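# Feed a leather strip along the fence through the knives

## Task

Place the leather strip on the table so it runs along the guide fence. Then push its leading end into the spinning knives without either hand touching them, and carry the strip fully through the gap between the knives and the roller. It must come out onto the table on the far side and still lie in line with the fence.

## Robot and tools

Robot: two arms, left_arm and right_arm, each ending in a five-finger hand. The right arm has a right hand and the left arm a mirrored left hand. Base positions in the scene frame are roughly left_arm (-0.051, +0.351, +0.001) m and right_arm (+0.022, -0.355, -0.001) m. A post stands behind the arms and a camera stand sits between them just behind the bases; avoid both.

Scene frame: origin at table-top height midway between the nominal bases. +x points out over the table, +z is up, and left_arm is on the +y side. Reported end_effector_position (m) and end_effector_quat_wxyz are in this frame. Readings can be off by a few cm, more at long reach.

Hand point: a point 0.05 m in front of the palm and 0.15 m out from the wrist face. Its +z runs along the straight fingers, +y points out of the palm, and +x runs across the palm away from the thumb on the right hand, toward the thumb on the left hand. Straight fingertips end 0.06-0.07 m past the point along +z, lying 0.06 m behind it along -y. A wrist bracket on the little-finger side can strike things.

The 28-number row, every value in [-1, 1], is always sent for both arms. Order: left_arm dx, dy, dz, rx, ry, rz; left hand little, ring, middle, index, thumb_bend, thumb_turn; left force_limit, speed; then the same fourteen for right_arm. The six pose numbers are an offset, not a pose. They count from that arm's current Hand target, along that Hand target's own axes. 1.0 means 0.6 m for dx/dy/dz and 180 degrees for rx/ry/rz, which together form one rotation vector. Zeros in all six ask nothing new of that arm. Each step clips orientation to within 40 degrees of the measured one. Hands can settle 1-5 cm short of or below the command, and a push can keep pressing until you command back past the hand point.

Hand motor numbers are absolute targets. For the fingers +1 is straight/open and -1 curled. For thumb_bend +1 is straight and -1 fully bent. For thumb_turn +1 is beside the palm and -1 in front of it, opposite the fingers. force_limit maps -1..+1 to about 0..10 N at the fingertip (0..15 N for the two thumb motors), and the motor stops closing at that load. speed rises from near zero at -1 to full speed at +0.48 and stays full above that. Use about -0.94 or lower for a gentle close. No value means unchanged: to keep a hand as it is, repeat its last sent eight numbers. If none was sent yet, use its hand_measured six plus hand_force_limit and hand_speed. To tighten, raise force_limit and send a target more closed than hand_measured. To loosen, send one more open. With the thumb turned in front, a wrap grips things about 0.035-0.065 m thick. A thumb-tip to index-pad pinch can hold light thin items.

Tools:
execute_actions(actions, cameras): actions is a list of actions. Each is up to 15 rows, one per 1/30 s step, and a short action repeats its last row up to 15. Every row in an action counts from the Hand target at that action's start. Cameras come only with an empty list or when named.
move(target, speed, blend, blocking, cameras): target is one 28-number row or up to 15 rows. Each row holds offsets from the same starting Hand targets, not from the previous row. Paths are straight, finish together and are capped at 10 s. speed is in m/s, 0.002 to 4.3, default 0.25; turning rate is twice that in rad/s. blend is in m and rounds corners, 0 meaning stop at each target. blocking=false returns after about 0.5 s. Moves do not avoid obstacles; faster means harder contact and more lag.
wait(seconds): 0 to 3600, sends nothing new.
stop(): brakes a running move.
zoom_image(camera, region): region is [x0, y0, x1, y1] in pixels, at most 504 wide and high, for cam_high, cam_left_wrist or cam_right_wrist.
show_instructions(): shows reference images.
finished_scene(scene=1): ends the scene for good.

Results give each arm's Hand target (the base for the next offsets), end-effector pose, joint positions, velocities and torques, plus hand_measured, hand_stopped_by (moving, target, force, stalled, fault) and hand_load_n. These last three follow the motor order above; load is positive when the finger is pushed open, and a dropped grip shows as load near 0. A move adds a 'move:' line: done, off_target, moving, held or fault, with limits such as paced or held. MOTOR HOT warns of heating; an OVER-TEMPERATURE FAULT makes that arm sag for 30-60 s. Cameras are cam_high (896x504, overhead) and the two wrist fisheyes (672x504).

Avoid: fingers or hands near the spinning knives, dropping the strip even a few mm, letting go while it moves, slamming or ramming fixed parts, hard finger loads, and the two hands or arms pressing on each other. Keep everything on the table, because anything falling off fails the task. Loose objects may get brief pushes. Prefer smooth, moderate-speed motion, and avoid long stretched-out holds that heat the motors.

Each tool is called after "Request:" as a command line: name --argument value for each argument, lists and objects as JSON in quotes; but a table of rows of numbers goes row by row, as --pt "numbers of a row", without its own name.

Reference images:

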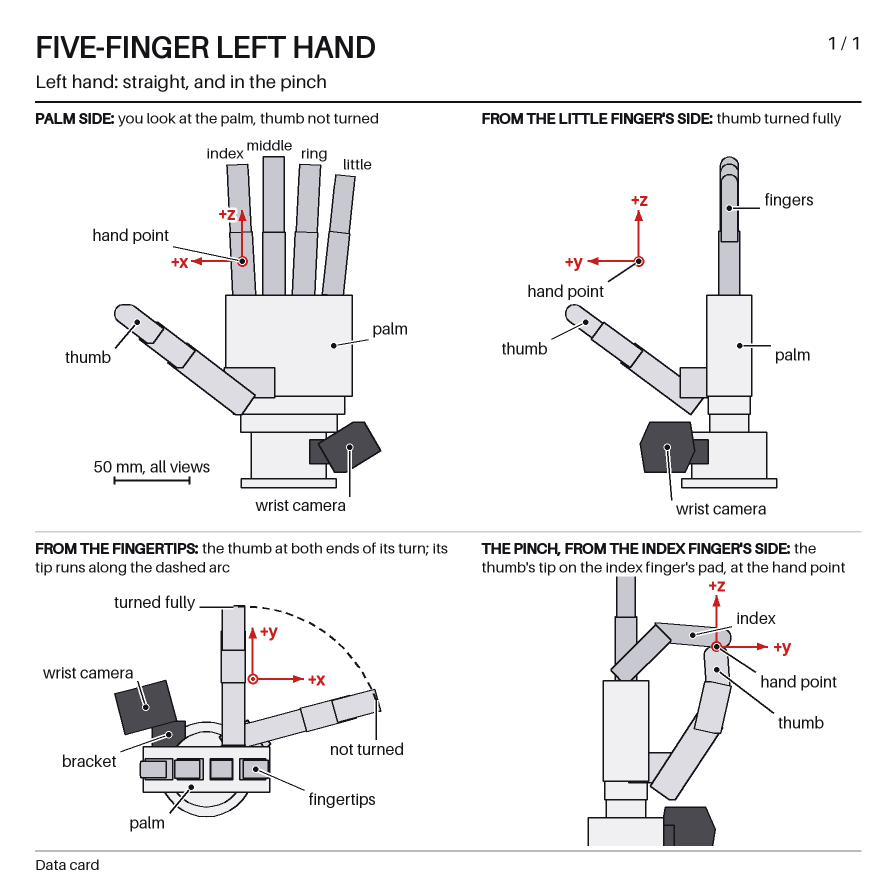

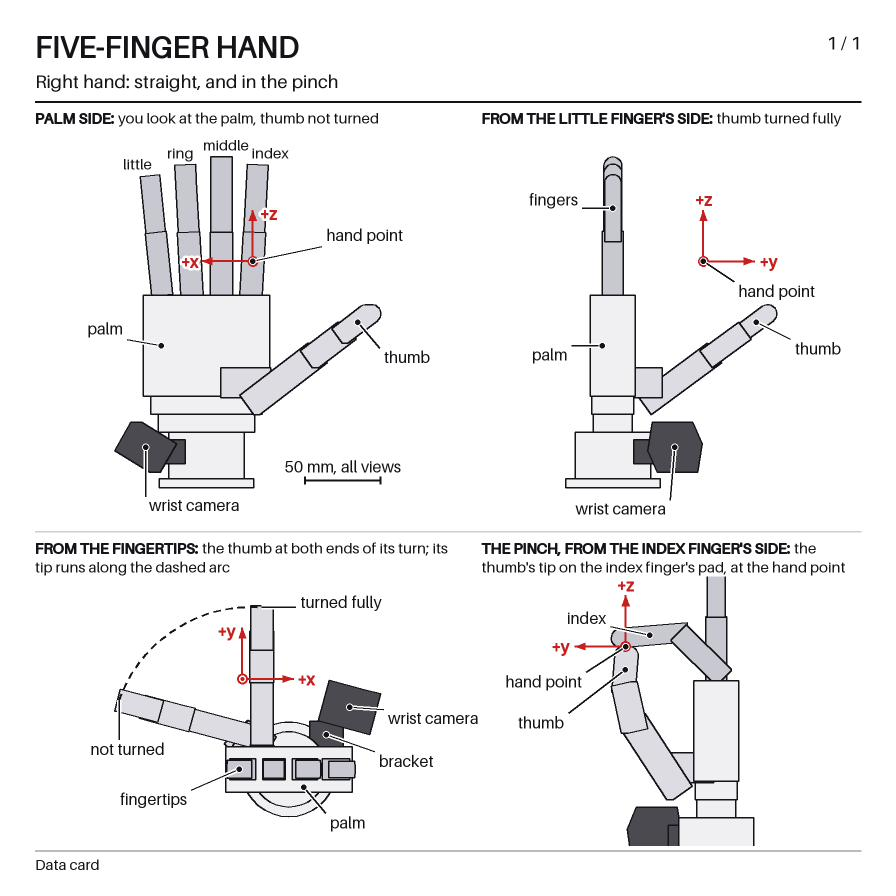

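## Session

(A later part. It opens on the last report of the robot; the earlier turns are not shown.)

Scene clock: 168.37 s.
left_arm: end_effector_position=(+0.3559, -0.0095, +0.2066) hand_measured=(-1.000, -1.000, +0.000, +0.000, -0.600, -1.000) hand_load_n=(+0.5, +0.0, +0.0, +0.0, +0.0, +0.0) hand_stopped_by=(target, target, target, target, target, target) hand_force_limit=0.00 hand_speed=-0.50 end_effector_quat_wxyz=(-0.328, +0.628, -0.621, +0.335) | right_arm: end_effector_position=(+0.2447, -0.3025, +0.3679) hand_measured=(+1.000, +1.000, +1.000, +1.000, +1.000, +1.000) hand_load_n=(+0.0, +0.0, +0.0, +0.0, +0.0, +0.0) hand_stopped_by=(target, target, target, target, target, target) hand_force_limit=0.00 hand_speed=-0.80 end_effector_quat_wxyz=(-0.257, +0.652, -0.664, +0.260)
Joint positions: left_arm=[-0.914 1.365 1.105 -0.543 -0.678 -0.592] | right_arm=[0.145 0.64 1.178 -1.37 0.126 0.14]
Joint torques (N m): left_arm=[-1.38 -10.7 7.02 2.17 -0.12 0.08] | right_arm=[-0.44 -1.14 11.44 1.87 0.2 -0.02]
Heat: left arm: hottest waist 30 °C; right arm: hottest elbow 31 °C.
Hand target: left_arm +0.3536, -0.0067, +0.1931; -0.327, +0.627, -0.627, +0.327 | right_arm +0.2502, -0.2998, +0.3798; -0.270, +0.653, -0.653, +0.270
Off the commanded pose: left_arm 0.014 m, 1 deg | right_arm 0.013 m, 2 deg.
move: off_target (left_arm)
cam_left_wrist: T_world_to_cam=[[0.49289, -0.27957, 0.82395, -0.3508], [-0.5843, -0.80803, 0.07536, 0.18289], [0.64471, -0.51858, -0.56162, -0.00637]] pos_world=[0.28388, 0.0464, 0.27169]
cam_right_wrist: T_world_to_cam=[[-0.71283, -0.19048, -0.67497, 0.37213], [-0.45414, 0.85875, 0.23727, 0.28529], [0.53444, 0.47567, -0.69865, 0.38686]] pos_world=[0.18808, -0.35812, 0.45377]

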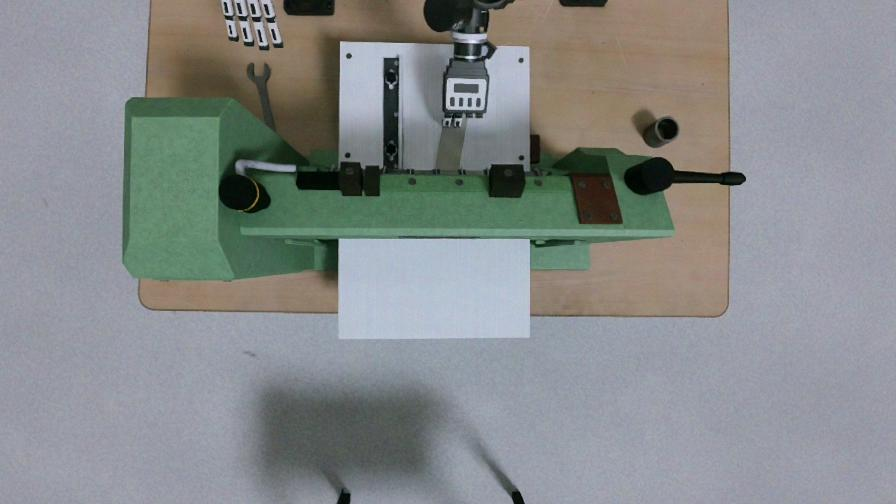

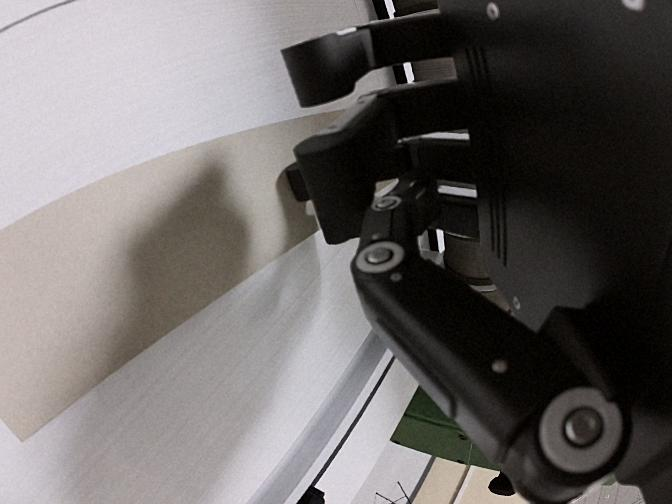

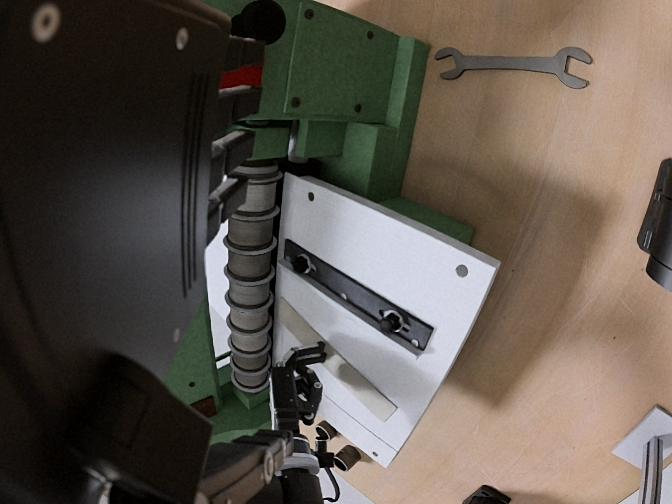

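Request:
move --target '[0, 0.0055, 0.0038, 0, 0, 0, -1,-1,0,0,-0.6,-1, 0, -0.5, 0,0,0,0,0,0, 1,1,1,1,1,1, 0, -0.8]' --speed 0.04 --cameras '["cam_left_wrist"]'

Scene clock: 173.17 s.
left_arm: end_effector_position=(+0.3565, -0.0100, +0.2059) hand_measured=(-1.000, -1.000, +0.000, +0.000, -0.600, -1.000) hand_load_n=(+0.0, +0.0, -2.0, +0.0, +0.0, +0.0) hand_stopped_by=(target, target, target, target, target, target) hand_force_limit=0.00 hand_speed=-0.50 end_effector_quat_wxyz=(-0.328, +0.628, -0.620, +0.337) | right_arm: end_effector_position=(+0.2447, -0.3025, +0.3679) hand_measured=(+1.000, +1.000, +1.000, +1.000, +1.000, +1.000) hand_load_n=(+0.0, +0.0, +0.0, +0.0, +0.0, -0.5) hand_stopped_by=(target, target, target, target, target, target) hand_force_limit=0.00 hand_speed=-0.80 end_effector_quat_wxyz=(-0.257, +0.652, -0.664, +0.260)
Joint positions: left_arm=[-0.914 1.365 1.1 -0.533 -0.679 -0.592] | right_arm=[0.145 0.64 1.178 -1.37 0.126 0.14]
Joint torques (N m): left_arm=[-1.44 -10.52 6.79 2.18 -0.09 0.08] | right_arm=[-0.38 -0.62 11.51 1.73 0.21 0]
Heat: left arm: hottest waist 30 °C; right arm: hottest elbow 31 °C.
Hand target: left_arm +0.3536, -0.0068, +0.1891; -0.327, +0.627, -0.627, +0.327 | right_arm +0.2502, -0.2998, +0.3798; -0.270, +0.653, -0.653, +0.270
Off the commanded pose: left_arm 0.017 m, 1 deg | right_arm 0.013 m, 2 deg.
move: off_target (left_arm)
cam_left_wrist: T_world_to_cam=[[0.48963, -0.27603, 0.82708, -0.35007], [-0.58418, -0.80804, 0.07616, 0.18267], [0.64729, -0.52046, -0.5569, -0.00937]] pos_world=[0.28418, 0.0461, 0.27041]

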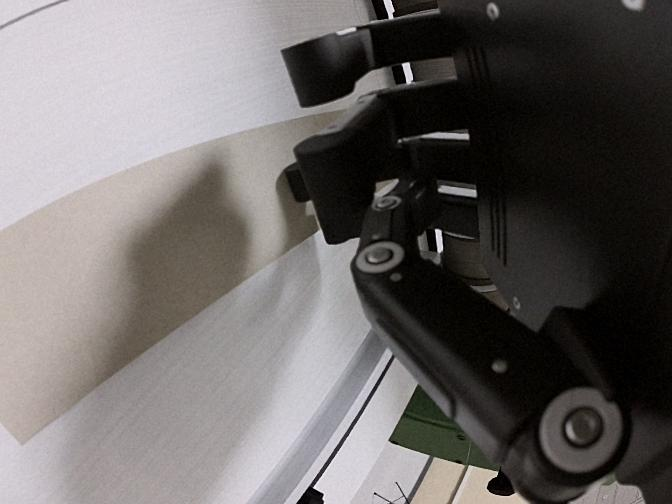

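Request:
move --target '[0.05, 0, 0, 0, 0, 0, -1,-1,0,0,-0.6,-1, 0, -0.5, 0,0,0,0,0,0, 1,1,1,1,1,1, 0, -0.8]' --speed 0.04 --cameras '["all"]'

Request:
zoom_image --camera "cam_high" --region '[380, 60, 520, 180]'

Scene clock: 180.07 s.
left_arm: end_effector_position=(+0.3579, -0.0200, +0.2049) hand_measured=(-1.000, -1.000, +0.000, +0.000, -0.600, -1.000) hand_load_n=(+0.0, +0.0, -1.5, +0.0, +0.0, +0.0) hand_stopped_by=(target, target, target, target, target, target) hand_force_limit=0.00 hand_speed=-0.50 end_effector_quat_wxyz=(-0.337, +0.629, -0.614, +0.338) | right_arm: end_effector_position=(+0.2447, -0.3025, +0.3679) hand_measured=(+1.000, +1.000, +1.000, +1.000, +1.000, +1.000) hand_load_n=(+0.0, +0.0, +0.0, +0.0, +0.0, +0.0) hand_stopped_by=(target, target, target, target, target, target) hand_force_limit=0.00 hand_speed=-0.80 end_effector_quat_wxyz=(-0.257, +0.652, -0.664, +0.260)
Joint positions: left_arm=[-0.935 1.39 1.119 -0.533 -0.713 -0.61] | right_arm=[0.145 0.64 1.178 -1.37 0.126 0.14]
Joint torques (N m): left_arm=[-3.19 -7.82 10.5 1.06 0.1 -0.13] | right_arm=[-0.67 -0.79 11.54 1.87 0.16 -0.02]
Heat: left arm: hottest waist 30 °C; right arm: hottest elbow 31 °C.
Hand target: left_arm +0.3537, -0.0369, +0.1892; -0.327, +0.627, -0.627, +0.327 | right_arm +0.2502, -0.2998, +0.3798; -0.270, +0.653, -0.653, +0.270
Off the commanded pose: left_arm 0.023 m, 2 deg | right_arm 0.013 m, 2 deg.
move: off_target (left_arm)
cam_left_wrist: T_world_to_cam=[[0.48085, -0.27392, 0.83291, -0.35073], [-0.57433, -0.81619, 0.06315, 0.17441], [0.66252, -0.50873, -0.54979, -0.02267]] pos_world=[0.28384, 0.03475, 0.26865]
cam_right_wrist: T_world_to_cam=[[-0.71283, -0.19048, -0.67497, 0.37213], [-0.45414, 0.85875, 0.23727, 0.28529], [0.53444, 0.47567, -0.69865, 0.38686]] pos_world=[0.18808, -0.35812, 0.45377]

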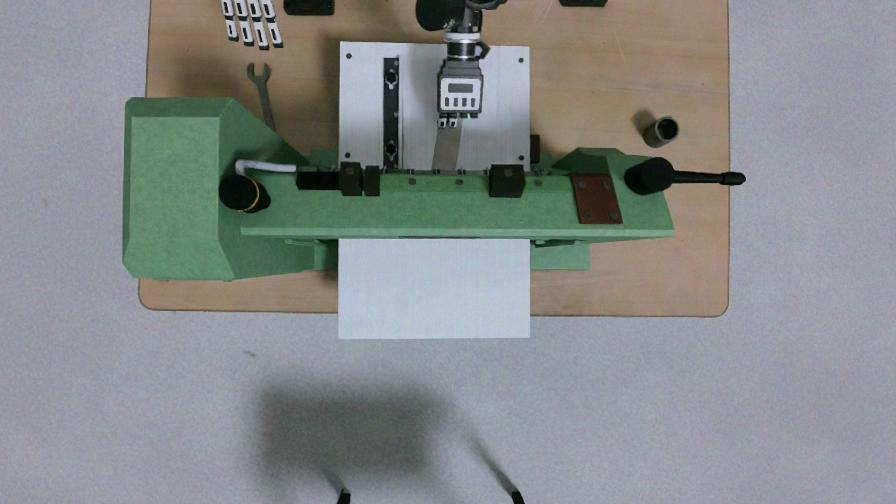

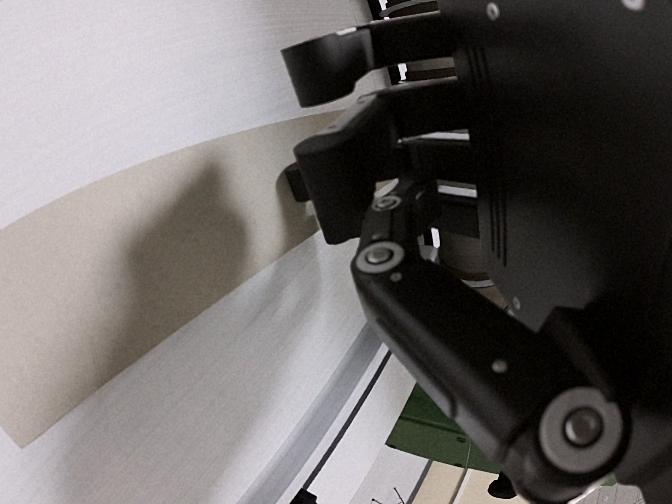

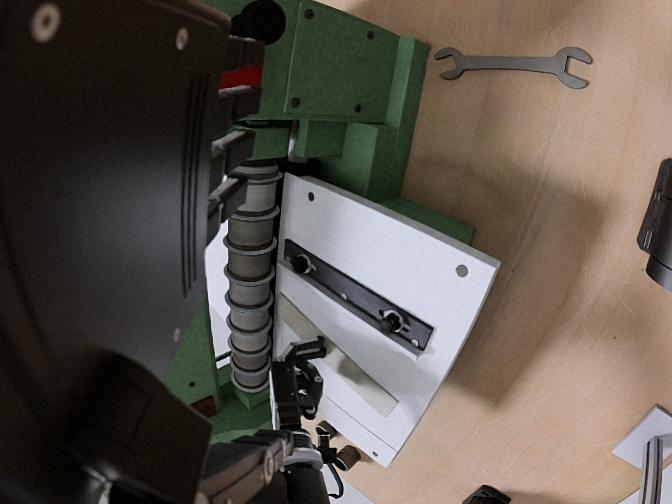

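Scaled by 3.600.

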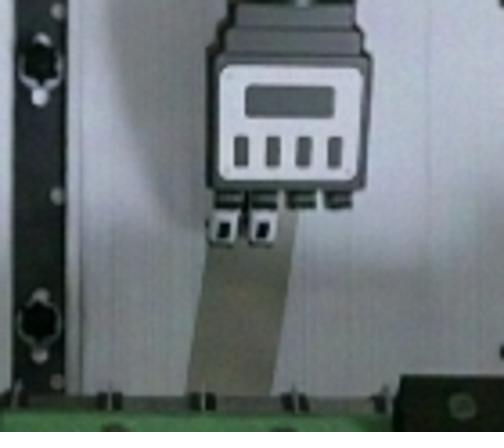

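Request:
move --pt "0 -0.0410 -0.0287 0 0 0 -1 -1 0 0 -0.6 -1 0 -0.5 0 0 0 0 0 0 1 1 1 1 1 1 0 -0.8" --pt "-0.0383 0 -0.0872 0 0 0 -1 -1 -1 0 -0.6 -1 0 -0.5 0 0 0 0 0 0 1 1 1 1 1 1 0 -0.8" --speed 0.08 --cameras '["all"]'

Request:
zoom_image --camera "cam_high" --region '[380, 40, 520, 180]'

Scene clock: 210.03 s.
left_arm: end_effector_position=(+0.3193, -0.0140, +0.2242) hand_measured=(-1.000, -1.000, -0.270, +0.000, -0.600, -1.000) hand_load_n=(+0.0, +0.0, +6.0, +0.0, +1.0, +1.5) hand_stopped_by=(target, target, force, target, target, target) hand_force_limit=0.00 hand_speed=-0.50 end_effector_quat_wxyz=(-0.329, +0.628, -0.622, +0.331) | right_arm: end_effector_position=(+0.2447, -0.3025, +0.3679) hand_measured=(+1.000, +1.000, +1.000, +1.000, +1.000, +1.000) hand_load_n=(+0.0, +0.0, +0.0, +0.0, +0.0, +0.0) hand_stopped_by=(target, target, target, target, target, target) hand_force_limit=0.00 hand_speed=-0.80 end_effector_quat_wxyz=(-0.257, +0.652, -0.664, +0.260)
Joint positions: left_arm=[-0.99 1.313 1.112 -0.659 -0.731 -0.667] | right_arm=[0.145 0.64 1.178 -1.37 0.126 0.14]
Joint torques (N m): left_arm=[-2.61 -11.11 7.72 1.24 -0.41 -0.05] | right_arm=[-0.38 -0.79 11.43 1.69 0.17 -0.01]
Heat: left arm: hottest waist 30 °C; right arm: hottest elbow 31 °C.
Hand target: left_arm +0.3106, -0.0139, +0.2192; -0.327, +0.627, -0.627, +0.327 | right_arm +0.2502, -0.2998, +0.3798; -0.270, +0.653, -0.653, +0.270
Off the commanded pose: left_arm 0.010 m, 1 deg | right_arm 0.013 m, 2 deg.
move: done
cam_left_wrist: T_world_to_cam=[[0.49689, -0.28341, 0.82023, -0.34896], [-0.58181, -0.81009, 0.07255, 0.15637], [0.6439, -0.51326, -0.56741, 0.02639]] pos_world=[0.24738, 0.04132, 0.28986]
cam_right_wrist: T_world_to_cam=[[-0.71283, -0.19048, -0.67497, 0.37213], [-0.45414, 0.85875, 0.23727, 0.28529], [0.53444, 0.47567, -0.69865, 0.38686]] pos_world=[0.18808, -0.35812, 0.45377]

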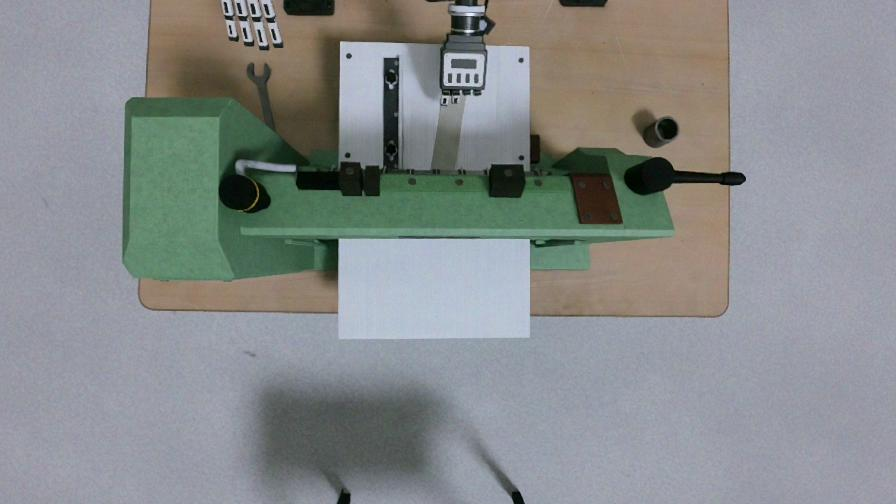

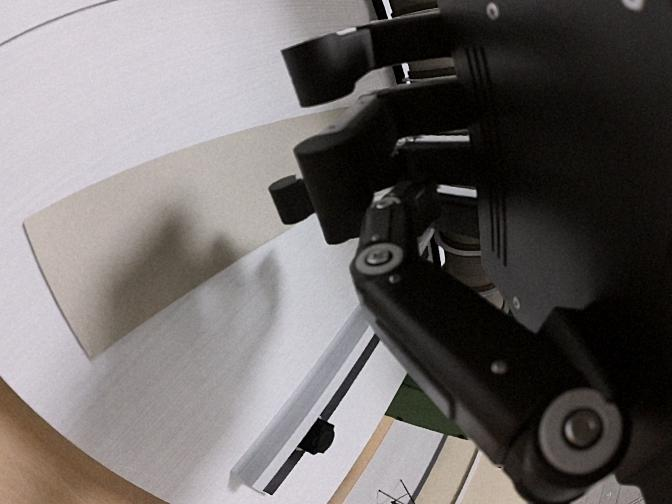

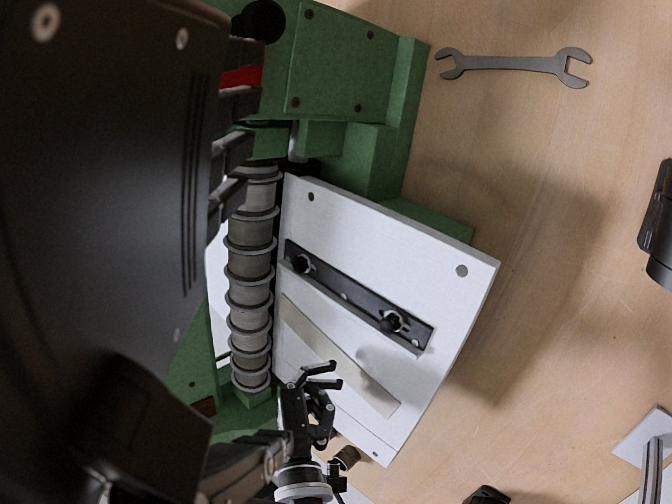

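Scaled by 3.600.

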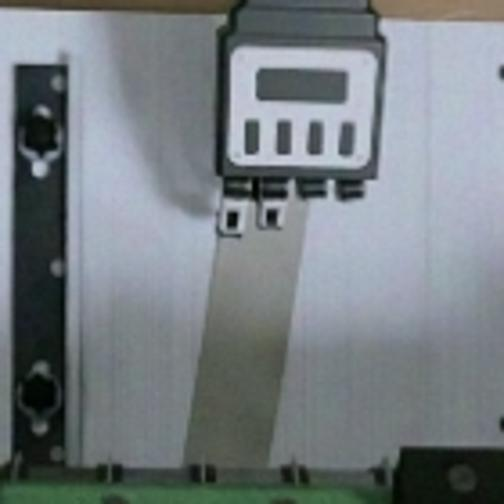

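Request:
move --target '[-0.035, 0, 0, 0, 0, 0, -1,-1,-0.22,0,-0.6,-1, 0, -0.5, 0,0,0,0,0,0, 1,1,1,1,1,1, 0, -0.8]' --speed 0.08 --cameras '["cam_high"]'

Request:
zoom_image --camera "cam_high" --region '[380, 40, 520, 180]'

Scene clock: 220.27 s.
left_arm: end_effector_position=(+0.3084, -0.0013, +0.2235) hand_measured=(-1.000, -1.000, -0.220, +0.000, -0.600, -1.000) hand_load_n=(+0.0, +0.5, +2.5, +0.0, +0.5, +0.5) hand_stopped_by=(target, target, target, target, target, target) hand_force_limit=0.00 hand_speed=-0.50 end_effector_quat_wxyz=(-0.324, +0.626, -0.626, +0.332) | right_arm: end_effector_position=(+0.2447, -0.3025, +0.3679) hand_measured=(+1.000, +1.000, +1.000, +1.000, +1.000, +1.000) hand_load_n=(+0.0, +0.0, +0.0, +0.0, +0.0, +0.0) hand_stopped_by=(target, target, target, target, target, target) hand_force_limit=0.00 hand_speed=-0.80 end_effector_quat_wxyz=(-0.257, +0.652, -0.664, +0.260)
Joint positions: left_arm=[-0.987 1.265 1.069 -0.659 -0.715 -0.658] | right_arm=[0.145 0.64 1.178 -1.37 0.126 0.14]
Joint torques (N m): left_arm=[-0.5 -10.52 7.64 1.91 -0.27 0.17] | right_arm=[-0.26 -1.14 11.37 1.8 0.18 0]
Heat: left arm: hottest waist 30 °C; right arm: hottest elbow 31 °C.
Hand target: left_arm +0.3107, +0.0071, +0.2193; -0.327, +0.627, -0.627, +0.327 | right_arm +0.2502, -0.2998, +0.3798; -0.270, +0.653, -0.653, +0.270
Off the commanded pose: left_arm 0.010 m, 1 deg | right_arm 0.013 m, 2 deg.
move: done

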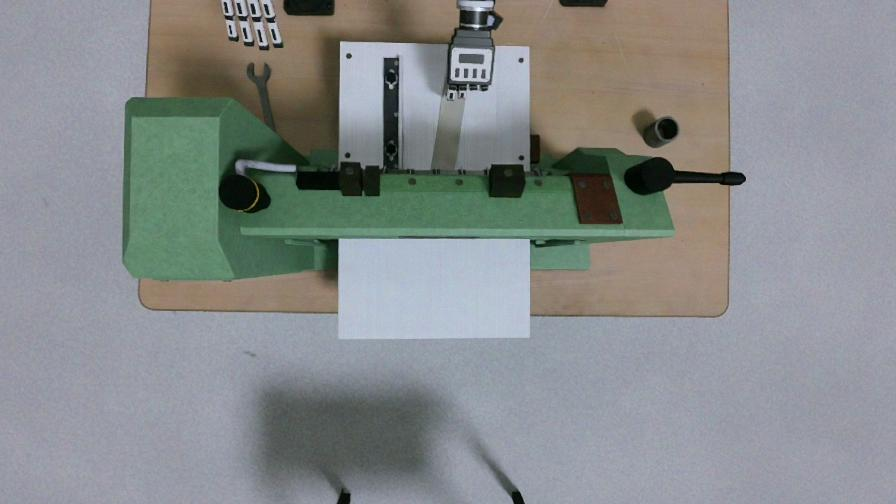

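Scaled by 3.600.

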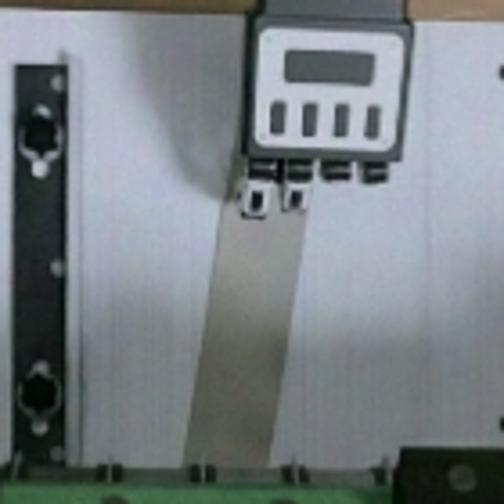

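Request:
move --target '[-0.02, 0.0239, 0.0168, 0, 0, 0, -1,-1,-0.22,0,-0.6,-1, 0, -0.5, 0,0,0,0,0,0, 1,1,1,1,1,1, 0, -0.8]' --speed 0.05 --cameras '["cam_high"]'

Request:
zoom_image --camera "cam_high" --region '[380, 40, 520, 180]'

Scene clock: 226.03 s.
left_arm: end_effector_position=(+0.3074, +0.0127, +0.2025) hand_measured=(-1.000, -1.000, -0.220, +0.000, -0.600, -1.000) hand_load_n=(+0.0, +0.0, +2.5, +0.0, +0.5, +0.5) hand_stopped_by=(target, target, target, target, target, target) hand_force_limit=0.00 hand_speed=-0.50 end_effector_quat_wxyz=(-0.325, +0.626, -0.629, +0.326) | right_arm: end_effector_position=(+0.2447, -0.3025, +0.3679) hand_measured=(+1.000, +1.000, +1.000, +1.000, +1.000, +1.000) hand_load_n=(+0.0, +0.0, +0.0, +0.0, +0.0, +0.0) hand_stopped_by=(target, target, target, target, target, target) hand_force_limit=0.00 hand_speed=-0.80 end_effector_quat_wxyz=(-0.257, +0.652, -0.664, +0.260)
Joint positions: left_arm=[-0.967 1.252 1.005 -0.611 -0.703 -0.64] | right_arm=[0.145 0.64 1.178 -1.37 0.126 0.14]
Joint torques (N m): left_arm=[-0.56 -10.29 7.6 2.25 -0.26 0.15] | right_arm=[-0.97 -0.56 11.41 1.88 0.2 -0.03]
Heat: left arm: hottest waist 30 °C; right arm: hottest elbow 31 °C.
Hand target: left_arm +0.3107, +0.0192, +0.2015; -0.327, +0.627, -0.627, +0.327 | right_arm +0.2502, -0.2998, +0.3798; -0.270, +0.653, -0.653, +0.270
Off the commanded pose: left_arm 0.007 m, 0 deg | right_arm 0.013 m, 2 deg.
move: done

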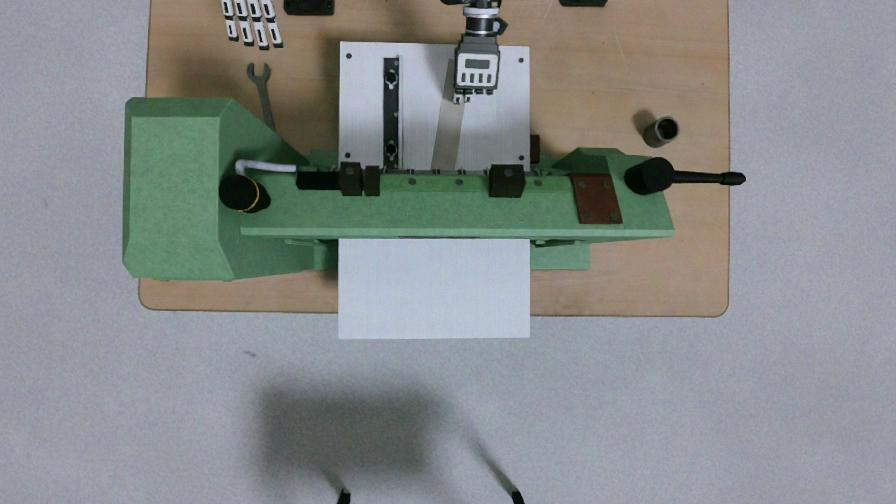

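Scaled by 3.600.

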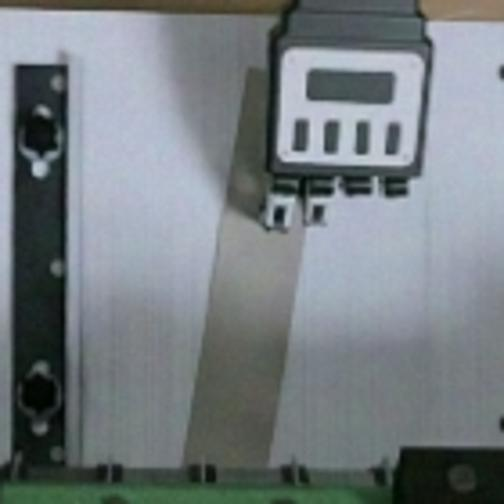

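Request:
move --pt "0 0.0109 0.0076 0 0 0 -1 -1 -0.22 0 -0.6 -1 0 -0.5 0 0 0 0 0 0 1 1 1 1 1 1 0 -0.8" --speed 0.05

Request:
move --pt "0.06 0 0 0 0 0 -1 -1 -0.22 0 -0.6 -1 0 -0.5 0 0 0 0 0 0 1 1 1 1 1 1 0 -0.8" --speed 0.05 --cameras '["cam_high"]'

Request:
zoom_image --camera "cam_high" --region '[380, 40, 520, 180]'

Scene clock: 234.63 s.
left_arm: end_effector_position=(+0.3083, +0.0116, +0.2016) hand_measured=(-1.000, -1.000, -0.220, +0.000, -0.600, -1.000) hand_load_n=(+0.5, +0.0, +2.5, -1.0, +1.0, +1.0) hand_stopped_by=(target, target, target, target, target, target) hand_force_limit=0.00 hand_speed=-0.50 end_effector_quat_wxyz=(-0.324, +0.626, -0.626, +0.333) | right_arm: end_effector_position=(+0.2447, -0.3025, +0.3679) hand_measured=(+1.000, +1.000, +1.000, +1.000, +1.000, +1.000) hand_load_n=(+0.0, +0.0, +0.0, +0.0, +0.0, -0.5) hand_stopped_by=(target, target, target, target, target, target) hand_force_limit=0.00 hand_speed=-0.80 end_effector_quat_wxyz=(-0.257, +0.652, -0.664, +0.260)
Joint positions: left_arm=[-0.967 1.249 0.994 -0.586 -0.703 -0.639] | right_arm=[0.145 0.64 1.178 -1.37 0.126 0.14]
Joint torques (N m): left_arm=[-0.5 -9.52 7.16 2.24 -0.25 0.16] | right_arm=[-0.38 -0.97 11.48 1.78 0.19 -0.03]
Heat: left arm: hottest waist 30 °C; right arm: hottest elbow 31 °C.
Hand target: left_arm +0.3107, +0.0192, +0.1936; -0.327, +0.627, -0.627, +0.327 | right_arm +0.2502, -0.2998, +0.3798; -0.270, +0.653, -0.653, +0.270
Off the commanded pose: left_arm 0.011 m, 1 deg | right_arm 0.013 m, 2 deg.
move: off_target (left_arm)

Scene clock: 235.93 s.
left_arm: end_effector_position=(+0.3134, -0.0018, +0.2002) hand_measured=(-1.000, -1.000, -0.220, +0.000, -0.600, -1.000) hand_load_n=(+0.0, +0.0, +2.5, -2.0, +0.5, +0.5) hand_stopped_by=(target, target, target, target, target, target) hand_force_limit=0.00 hand_speed=-0.50 end_effector_quat_wxyz=(-0.334, +0.630, -0.617, +0.333) | right_arm: end_effector_position=(+0.2447, -0.3025, +0.3679) hand_measured=(+1.000, +1.000, +1.000, +1.000, +1.000, +1.000) hand_load_n=(+0.0, +0.0, +0.0, +0.0, +0.0, -0.5) hand_stopped_by=(target, target, target, target, target, target) hand_force_limit=0.00 hand_speed=-0.80 end_effector_quat_wxyz=(-0.257, +0.652, -0.664, +0.260)
Joint positions: left_arm=[-0.989 1.292 1.024 -0.586 -0.743 -0.67] | right_arm=[0.145 0.64 1.178 -1.37 0.126 0.14]
Joint torques (N m): left_arm=[-3.02 -6.89 10.88 1.05 -0.06 -0.06] | right_arm=[-0.67 -1.26 11.55 1.87 0.2 0.01]
Heat: left arm: hottest waist 30 °C; right arm: hottest elbow 31 °C.
Hand target: left_arm +0.3108, -0.0168, +0.1936; -0.327, +0.627, -0.627, +0.327 | right_arm +0.2502, -0.2998, +0.3798; -0.270, +0.653, -0.653, +0.270
Off the commanded pose: left_arm 0.017 m, 2 deg | right_arm 0.013 m, 2 deg.
move: off_target (left_arm)

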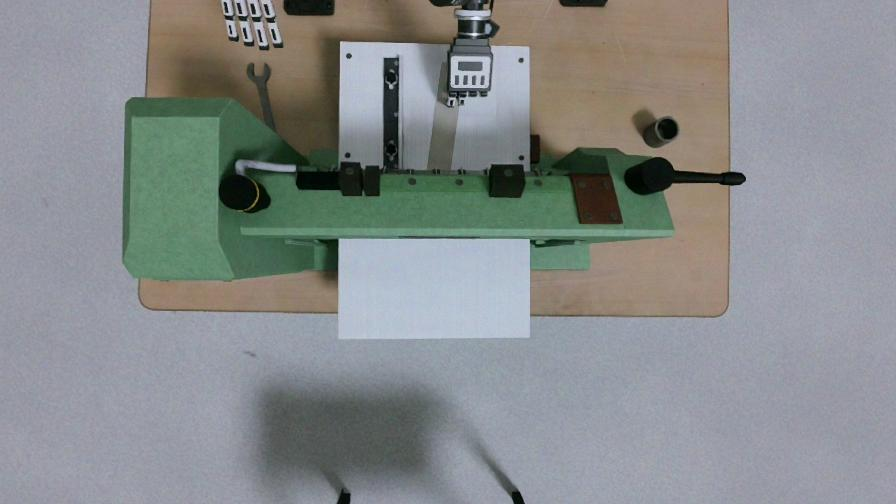

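Scaled by 3.600.

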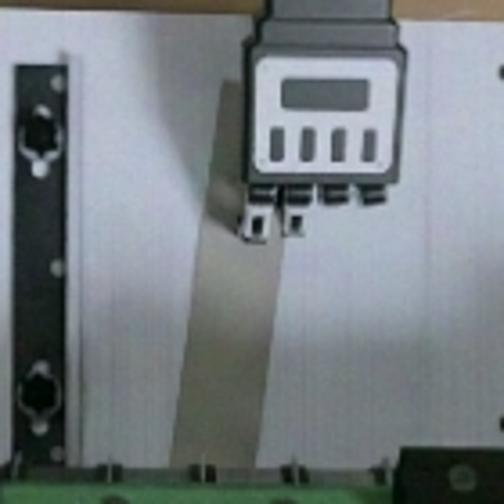

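Request:
move --pt "0.0583 0.0115 -0.0164 0 0 0 -1 -1 -0.22 0 -0.6 -1 0 -0.5 0 0 0 0 0 0 1 1 1 1 1 1 0 -0.8" --speed 0.05 --cameras '["cam_high"]'

Request:
zoom_image --camera "cam_high" --region '[380, 40, 520, 180]'

Scene clock: 243.03 s.
left_arm: end_effector_position=(+0.3027, -0.0362, +0.2007) hand_measured=(-1.000, -1.000, -0.220, +0.000, -0.600, -1.000) hand_load_n=(+0.0, +0.0, +2.5, -0.5, +0.5, +0.5) hand_stopped_by=(target, target, target, target, target, target) hand_force_limit=0.00 hand_speed=-0.50 end_effector_quat_wxyz=(-0.334, +0.631, -0.616, +0.333) | right_arm: end_effector_position=(+0.2447, -0.3025, +0.3679) hand_measured=(+1.000, +1.000, +1.000, +1.000, +1.000, +1.000) hand_load_n=(+0.0, +0.0, +0.0, +0.0, +0.0, +0.0) hand_stopped_by=(target, target, target, target, target, target) hand_force_limit=0.00 hand_speed=-0.80 end_effector_quat_wxyz=(-0.257, +0.652, -0.664, +0.260)
Joint positions: left_arm=[-1.058 1.357 1.093 -0.642 -0.787 -0.745] | right_arm=[0.145 0.64 1.178 -1.37 0.126 0.14]
Joint torques (N m): left_arm=[-3.08 -7.88 10.86 1.06 -0.06 -0.03] | right_arm=[-0.62 -0.91 11.52 1.81 0.18 0]
Heat: left arm: hottest waist 30 °C; right arm: hottest elbow 31 °C.
Hand target: left_arm +0.2987, -0.0518, +0.1937; -0.327, +0.627, -0.627, +0.327 | right_arm +0.2502, -0.2998, +0.3798; -0.270, +0.653, -0.653, +0.270
Off the commanded pose: left_arm 0.018 m, 2 deg | right_arm 0.013 m, 2 deg.
move: off_target (left_arm)

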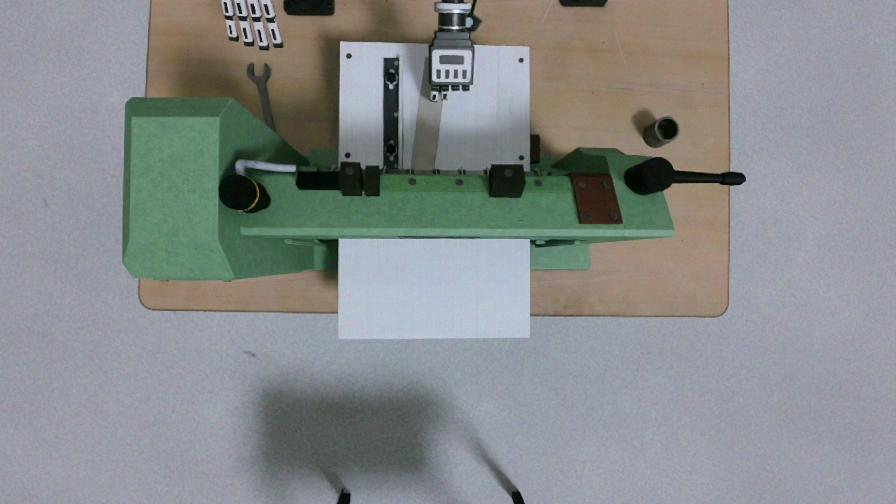

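Scaled by 3.600.

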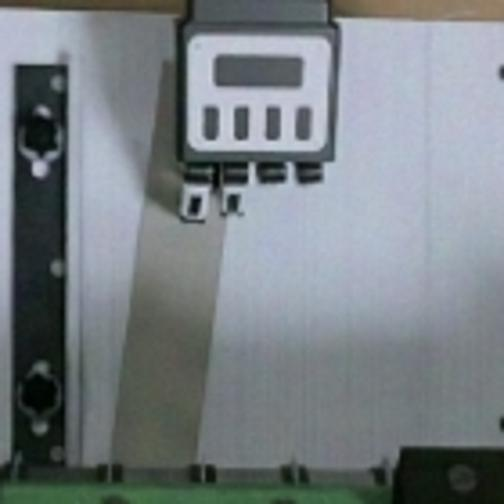

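Request:
move --pt "0.0333 0 0 0 0 0 -1 -1 -0.22 0 -0.6 -1 0 -0.5 0 0 0 0 0 0 1 1 1 1 1 1 0 -0.8" --speed 0.05 --cameras '["all"]'

Request:
zoom_image --camera "cam_high" --region '[380, 40, 520, 180]'

Request:
zoom_image --camera "cam_right_wrist" --region '[220, 240, 460, 480]'

Scene clock: 249.40 s.
left_arm: end_effector_position=(+0.3025, -0.0556, +0.2009) hand_measured=(-1.000, -1.000, -0.220, +0.000, -0.600, -1.000) hand_load_n=(+0.0, +0.0, +2.5, -1.0, +0.5, +0.5) hand_stopped_by=(target, target, target, target, target, target) hand_force_limit=0.00 hand_speed=-0.50 end_effector_quat_wxyz=(-0.333, +0.630, -0.617, +0.332) | right_arm: end_effector_position=(+0.2447, -0.3025, +0.3679) hand_measured=(+1.000, +1.000, +1.000, +1.000, +1.000, +1.000) hand_load_n=(+0.0, +0.0, +0.0, +0.0, +0.0, +0.0) hand_stopped_by=(target, target, target, target, target, target) hand_force_limit=0.00 hand_speed=-0.80 end_effector_quat_wxyz=(-0.257, +0.652, -0.664, +0.260)
Joint positions: left_arm=[-1.081 1.403 1.142 -0.665 -0.8 -0.771] | right_arm=[0.145 0.64 1.178 -1.37 0.126 0.14]
Joint torques (N m): left_arm=[-3.02 -8.41 10.95 1.14 -0.09 -0.06] | right_arm=[-0.62 -0.73 11.38 1.72 0.18 -0.03]
Heat: left arm: hottest waist 30 °C; right arm: hottest elbow 32 °C.
Hand target: left_arm +0.2987, -0.0719, +0.1936; -0.327, +0.627, -0.627, +0.327 | right_arm +0.2502, -0.2998, +0.3798; -0.270, +0.653, -0.653, +0.270
Off the commanded pose: left_arm 0.018 m, 1 deg | right_arm 0.013 m, 2 deg.
move: off_target (left_arm)
cam_left_wrist: T_world_to_cam=[[0.49285, -0.27756, 0.82466, -0.33265], [-0.57427, -0.81578, 0.06863, 0.11278], [0.65369, -0.5074, -0.56145, -0.00123]] pos_world=[0.22951, -0.00095, 0.26589]
cam_right_wrist: T_world_to_cam=[[-0.71283, -0.19048, -0.67497, 0.37213], [-0.45414, 0.85875, 0.23727, 0.28529], [0.53444, 0.47567, -0.69865, 0.38686]] pos_world=[0.18808, -0.35812, 0.45377]

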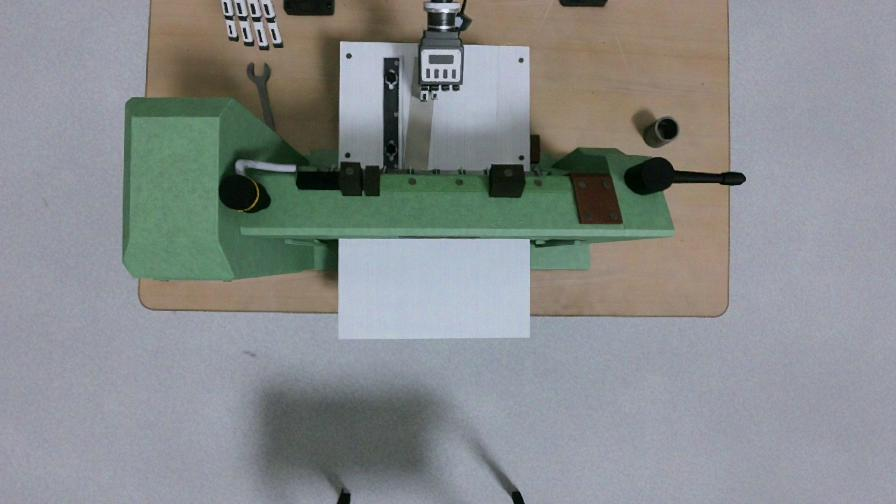

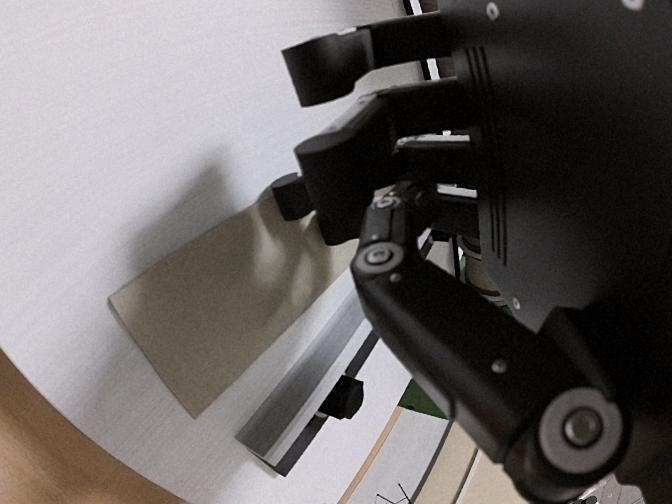

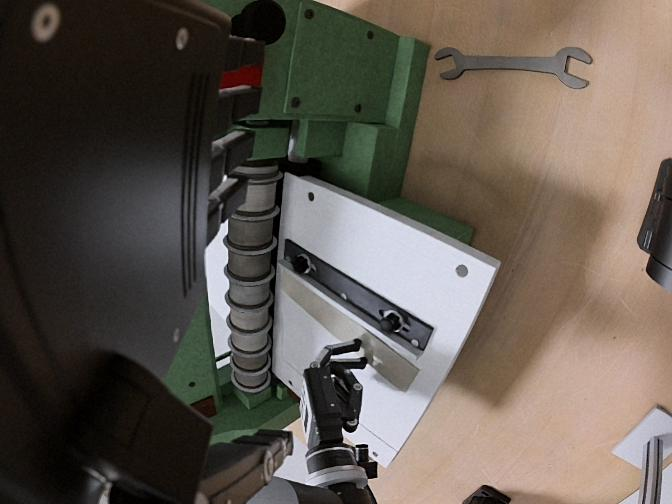

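Scaled by 3.600.

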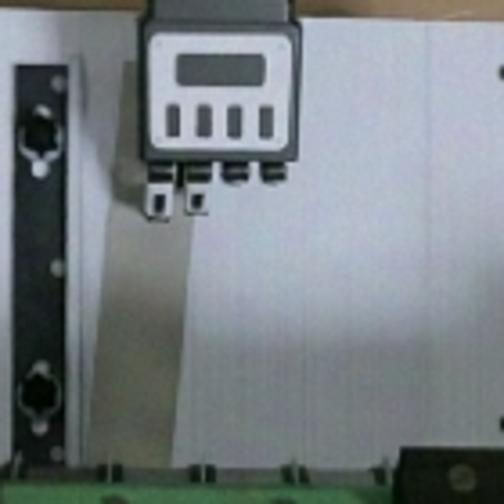

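Scaled by 2.100 from the camera's image (finer frame: 960x720).

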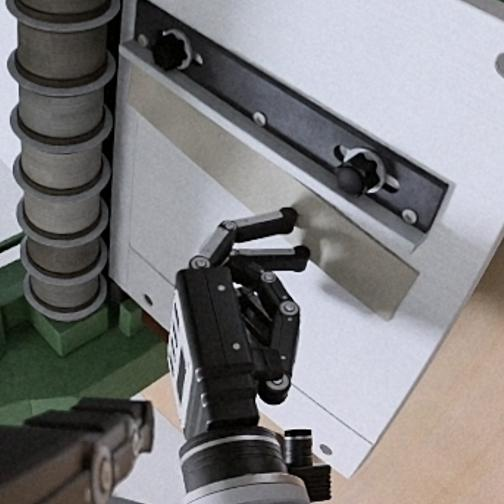

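Request:
move --pt "0.03 0 0 0 0 0 -1 -1 -0.22 0 -0.6 -1 0 -0.5 0 0 0 0 0 0 1 1 1 1 1 1 0 -0.8" --speed 0.05 --cameras '["all"]'

Request:
zoom_image --camera "cam_high" --region '[380, 40, 520, 180]'

Request:
zoom_image --camera "cam_right_wrist" --region '[220, 240, 460, 480]'

Scene clock: 256.23 s.
left_arm: end_effector_position=(+0.3030, -0.0712, +0.2012) hand_measured=(-1.000, -1.000, -0.220, +0.000, -0.600, -1.000) hand_load_n=(+0.0, +0.0, +2.5, -1.5, +0.5, +0.5) hand_stopped_by=(target, target, target, target, target, target) hand_force_limit=0.00 hand_speed=-0.50 end_effector_quat_wxyz=(-0.335, +0.629, -0.618, +0.330) | right_arm: end_effector_position=(+0.2447, -0.3025, +0.3679) hand_measured=(+1.000, +1.000, +1.000, +1.000, +1.000, +1.000) hand_load_n=(+0.0, +0.0, +0.0, +0.0, +0.0, +0.0) hand_stopped_by=(target, target, target, target, target, target) hand_force_limit=0.00 hand_speed=-0.80 end_effector_quat_wxyz=(-0.257, +0.652, -0.664, +0.260)
Joint positions: left_arm=[-1.099 1.442 1.186 -0.689 -0.813 -0.79] | right_arm=[0.145 0.64 1.178 -1.37 0.126 0.14]
Joint torques (N m): left_arm=[-3.19 -8.94 11.1 1.09 -0.01 -0.1] | right_arm=[-0.56 -0.62 11.52 1.72 0.18 -0.01]
Heat: left arm: hottest waist 30 °C; right arm: hottest elbow 32 °C.
Hand target: left_arm +0.2988, -0.0899, +0.1937; -0.327, +0.627, -0.627, +0.327 | right_arm +0.2502, -0.2998, +0.3798; -0.270, +0.653, -0.653, +0.270
Off the commanded pose: left_arm 0.021 m, 1 deg | right_arm 0.013 m, 2 deg.
move: off_target (left_arm)
cam_left_wrist: T_world_to_cam=[[0.49295, -0.28238, 0.82296, -0.33758], [-0.57397, -0.8164, 0.06368, 0.10114], [0.65388, -0.50375, -0.56452, -0.0085]] pos_world=[0.23001, -0.01704, 0.26658]
cam_right_wrist: T_world_to_cam=[[-0.71283, -0.19048, -0.67497, 0.37213], [-0.45414, 0.85875, 0.23727, 0.28529], [0.53444, 0.47567, -0.69865, 0.38686]] pos_world=[0.18808, -0.35812, 0.45377]

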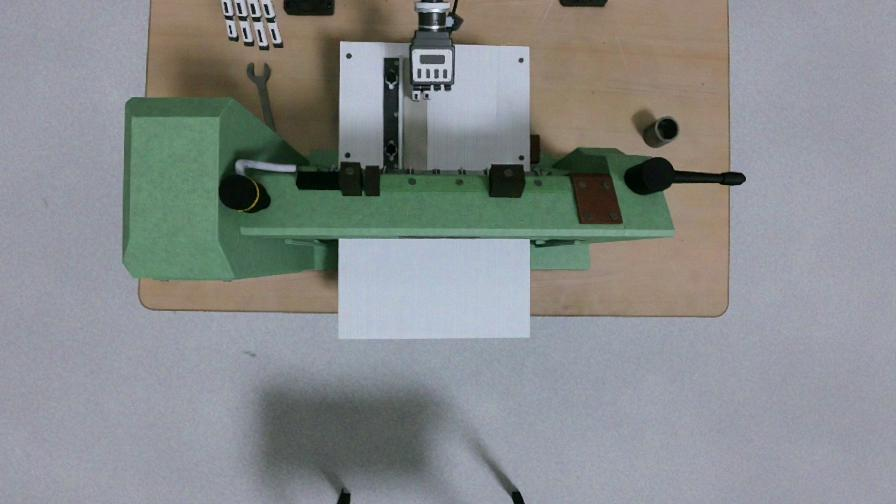

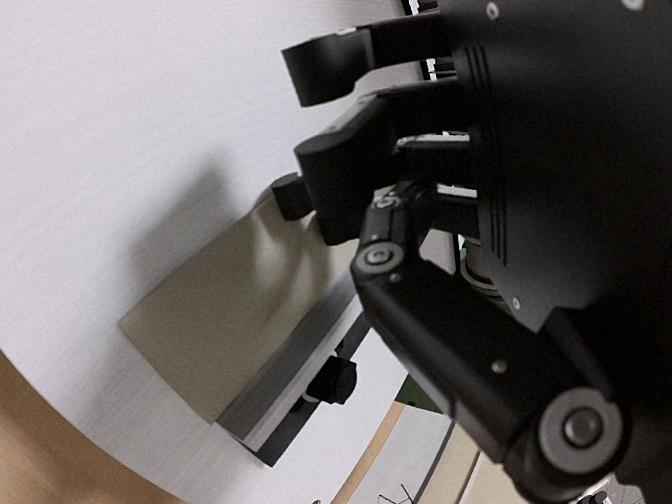

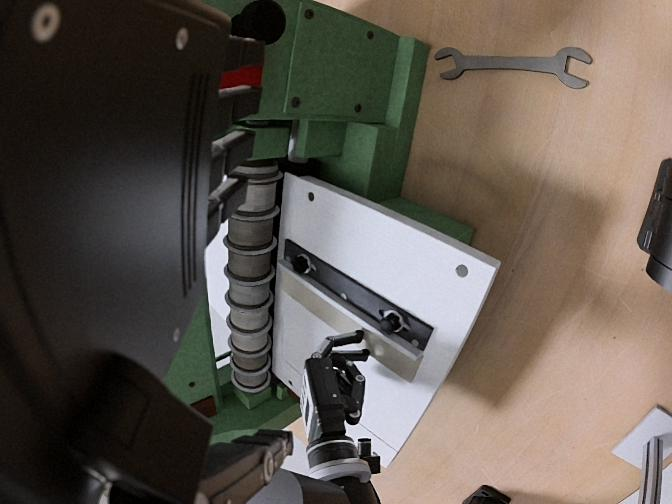

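Scaled by 3.600.

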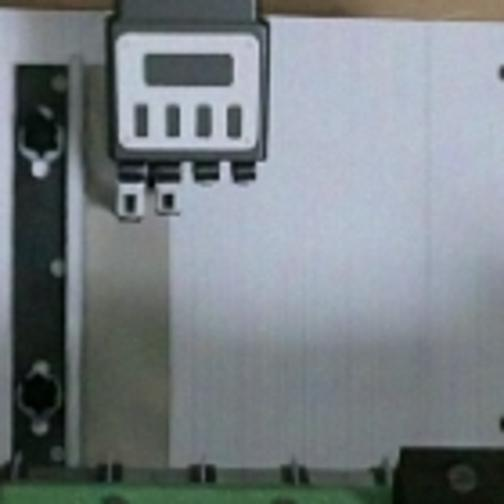

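Scaled by 2.100 from the camera's image (finer frame: 960x720).

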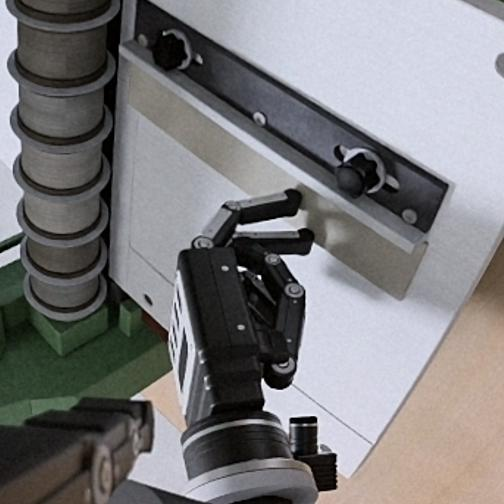

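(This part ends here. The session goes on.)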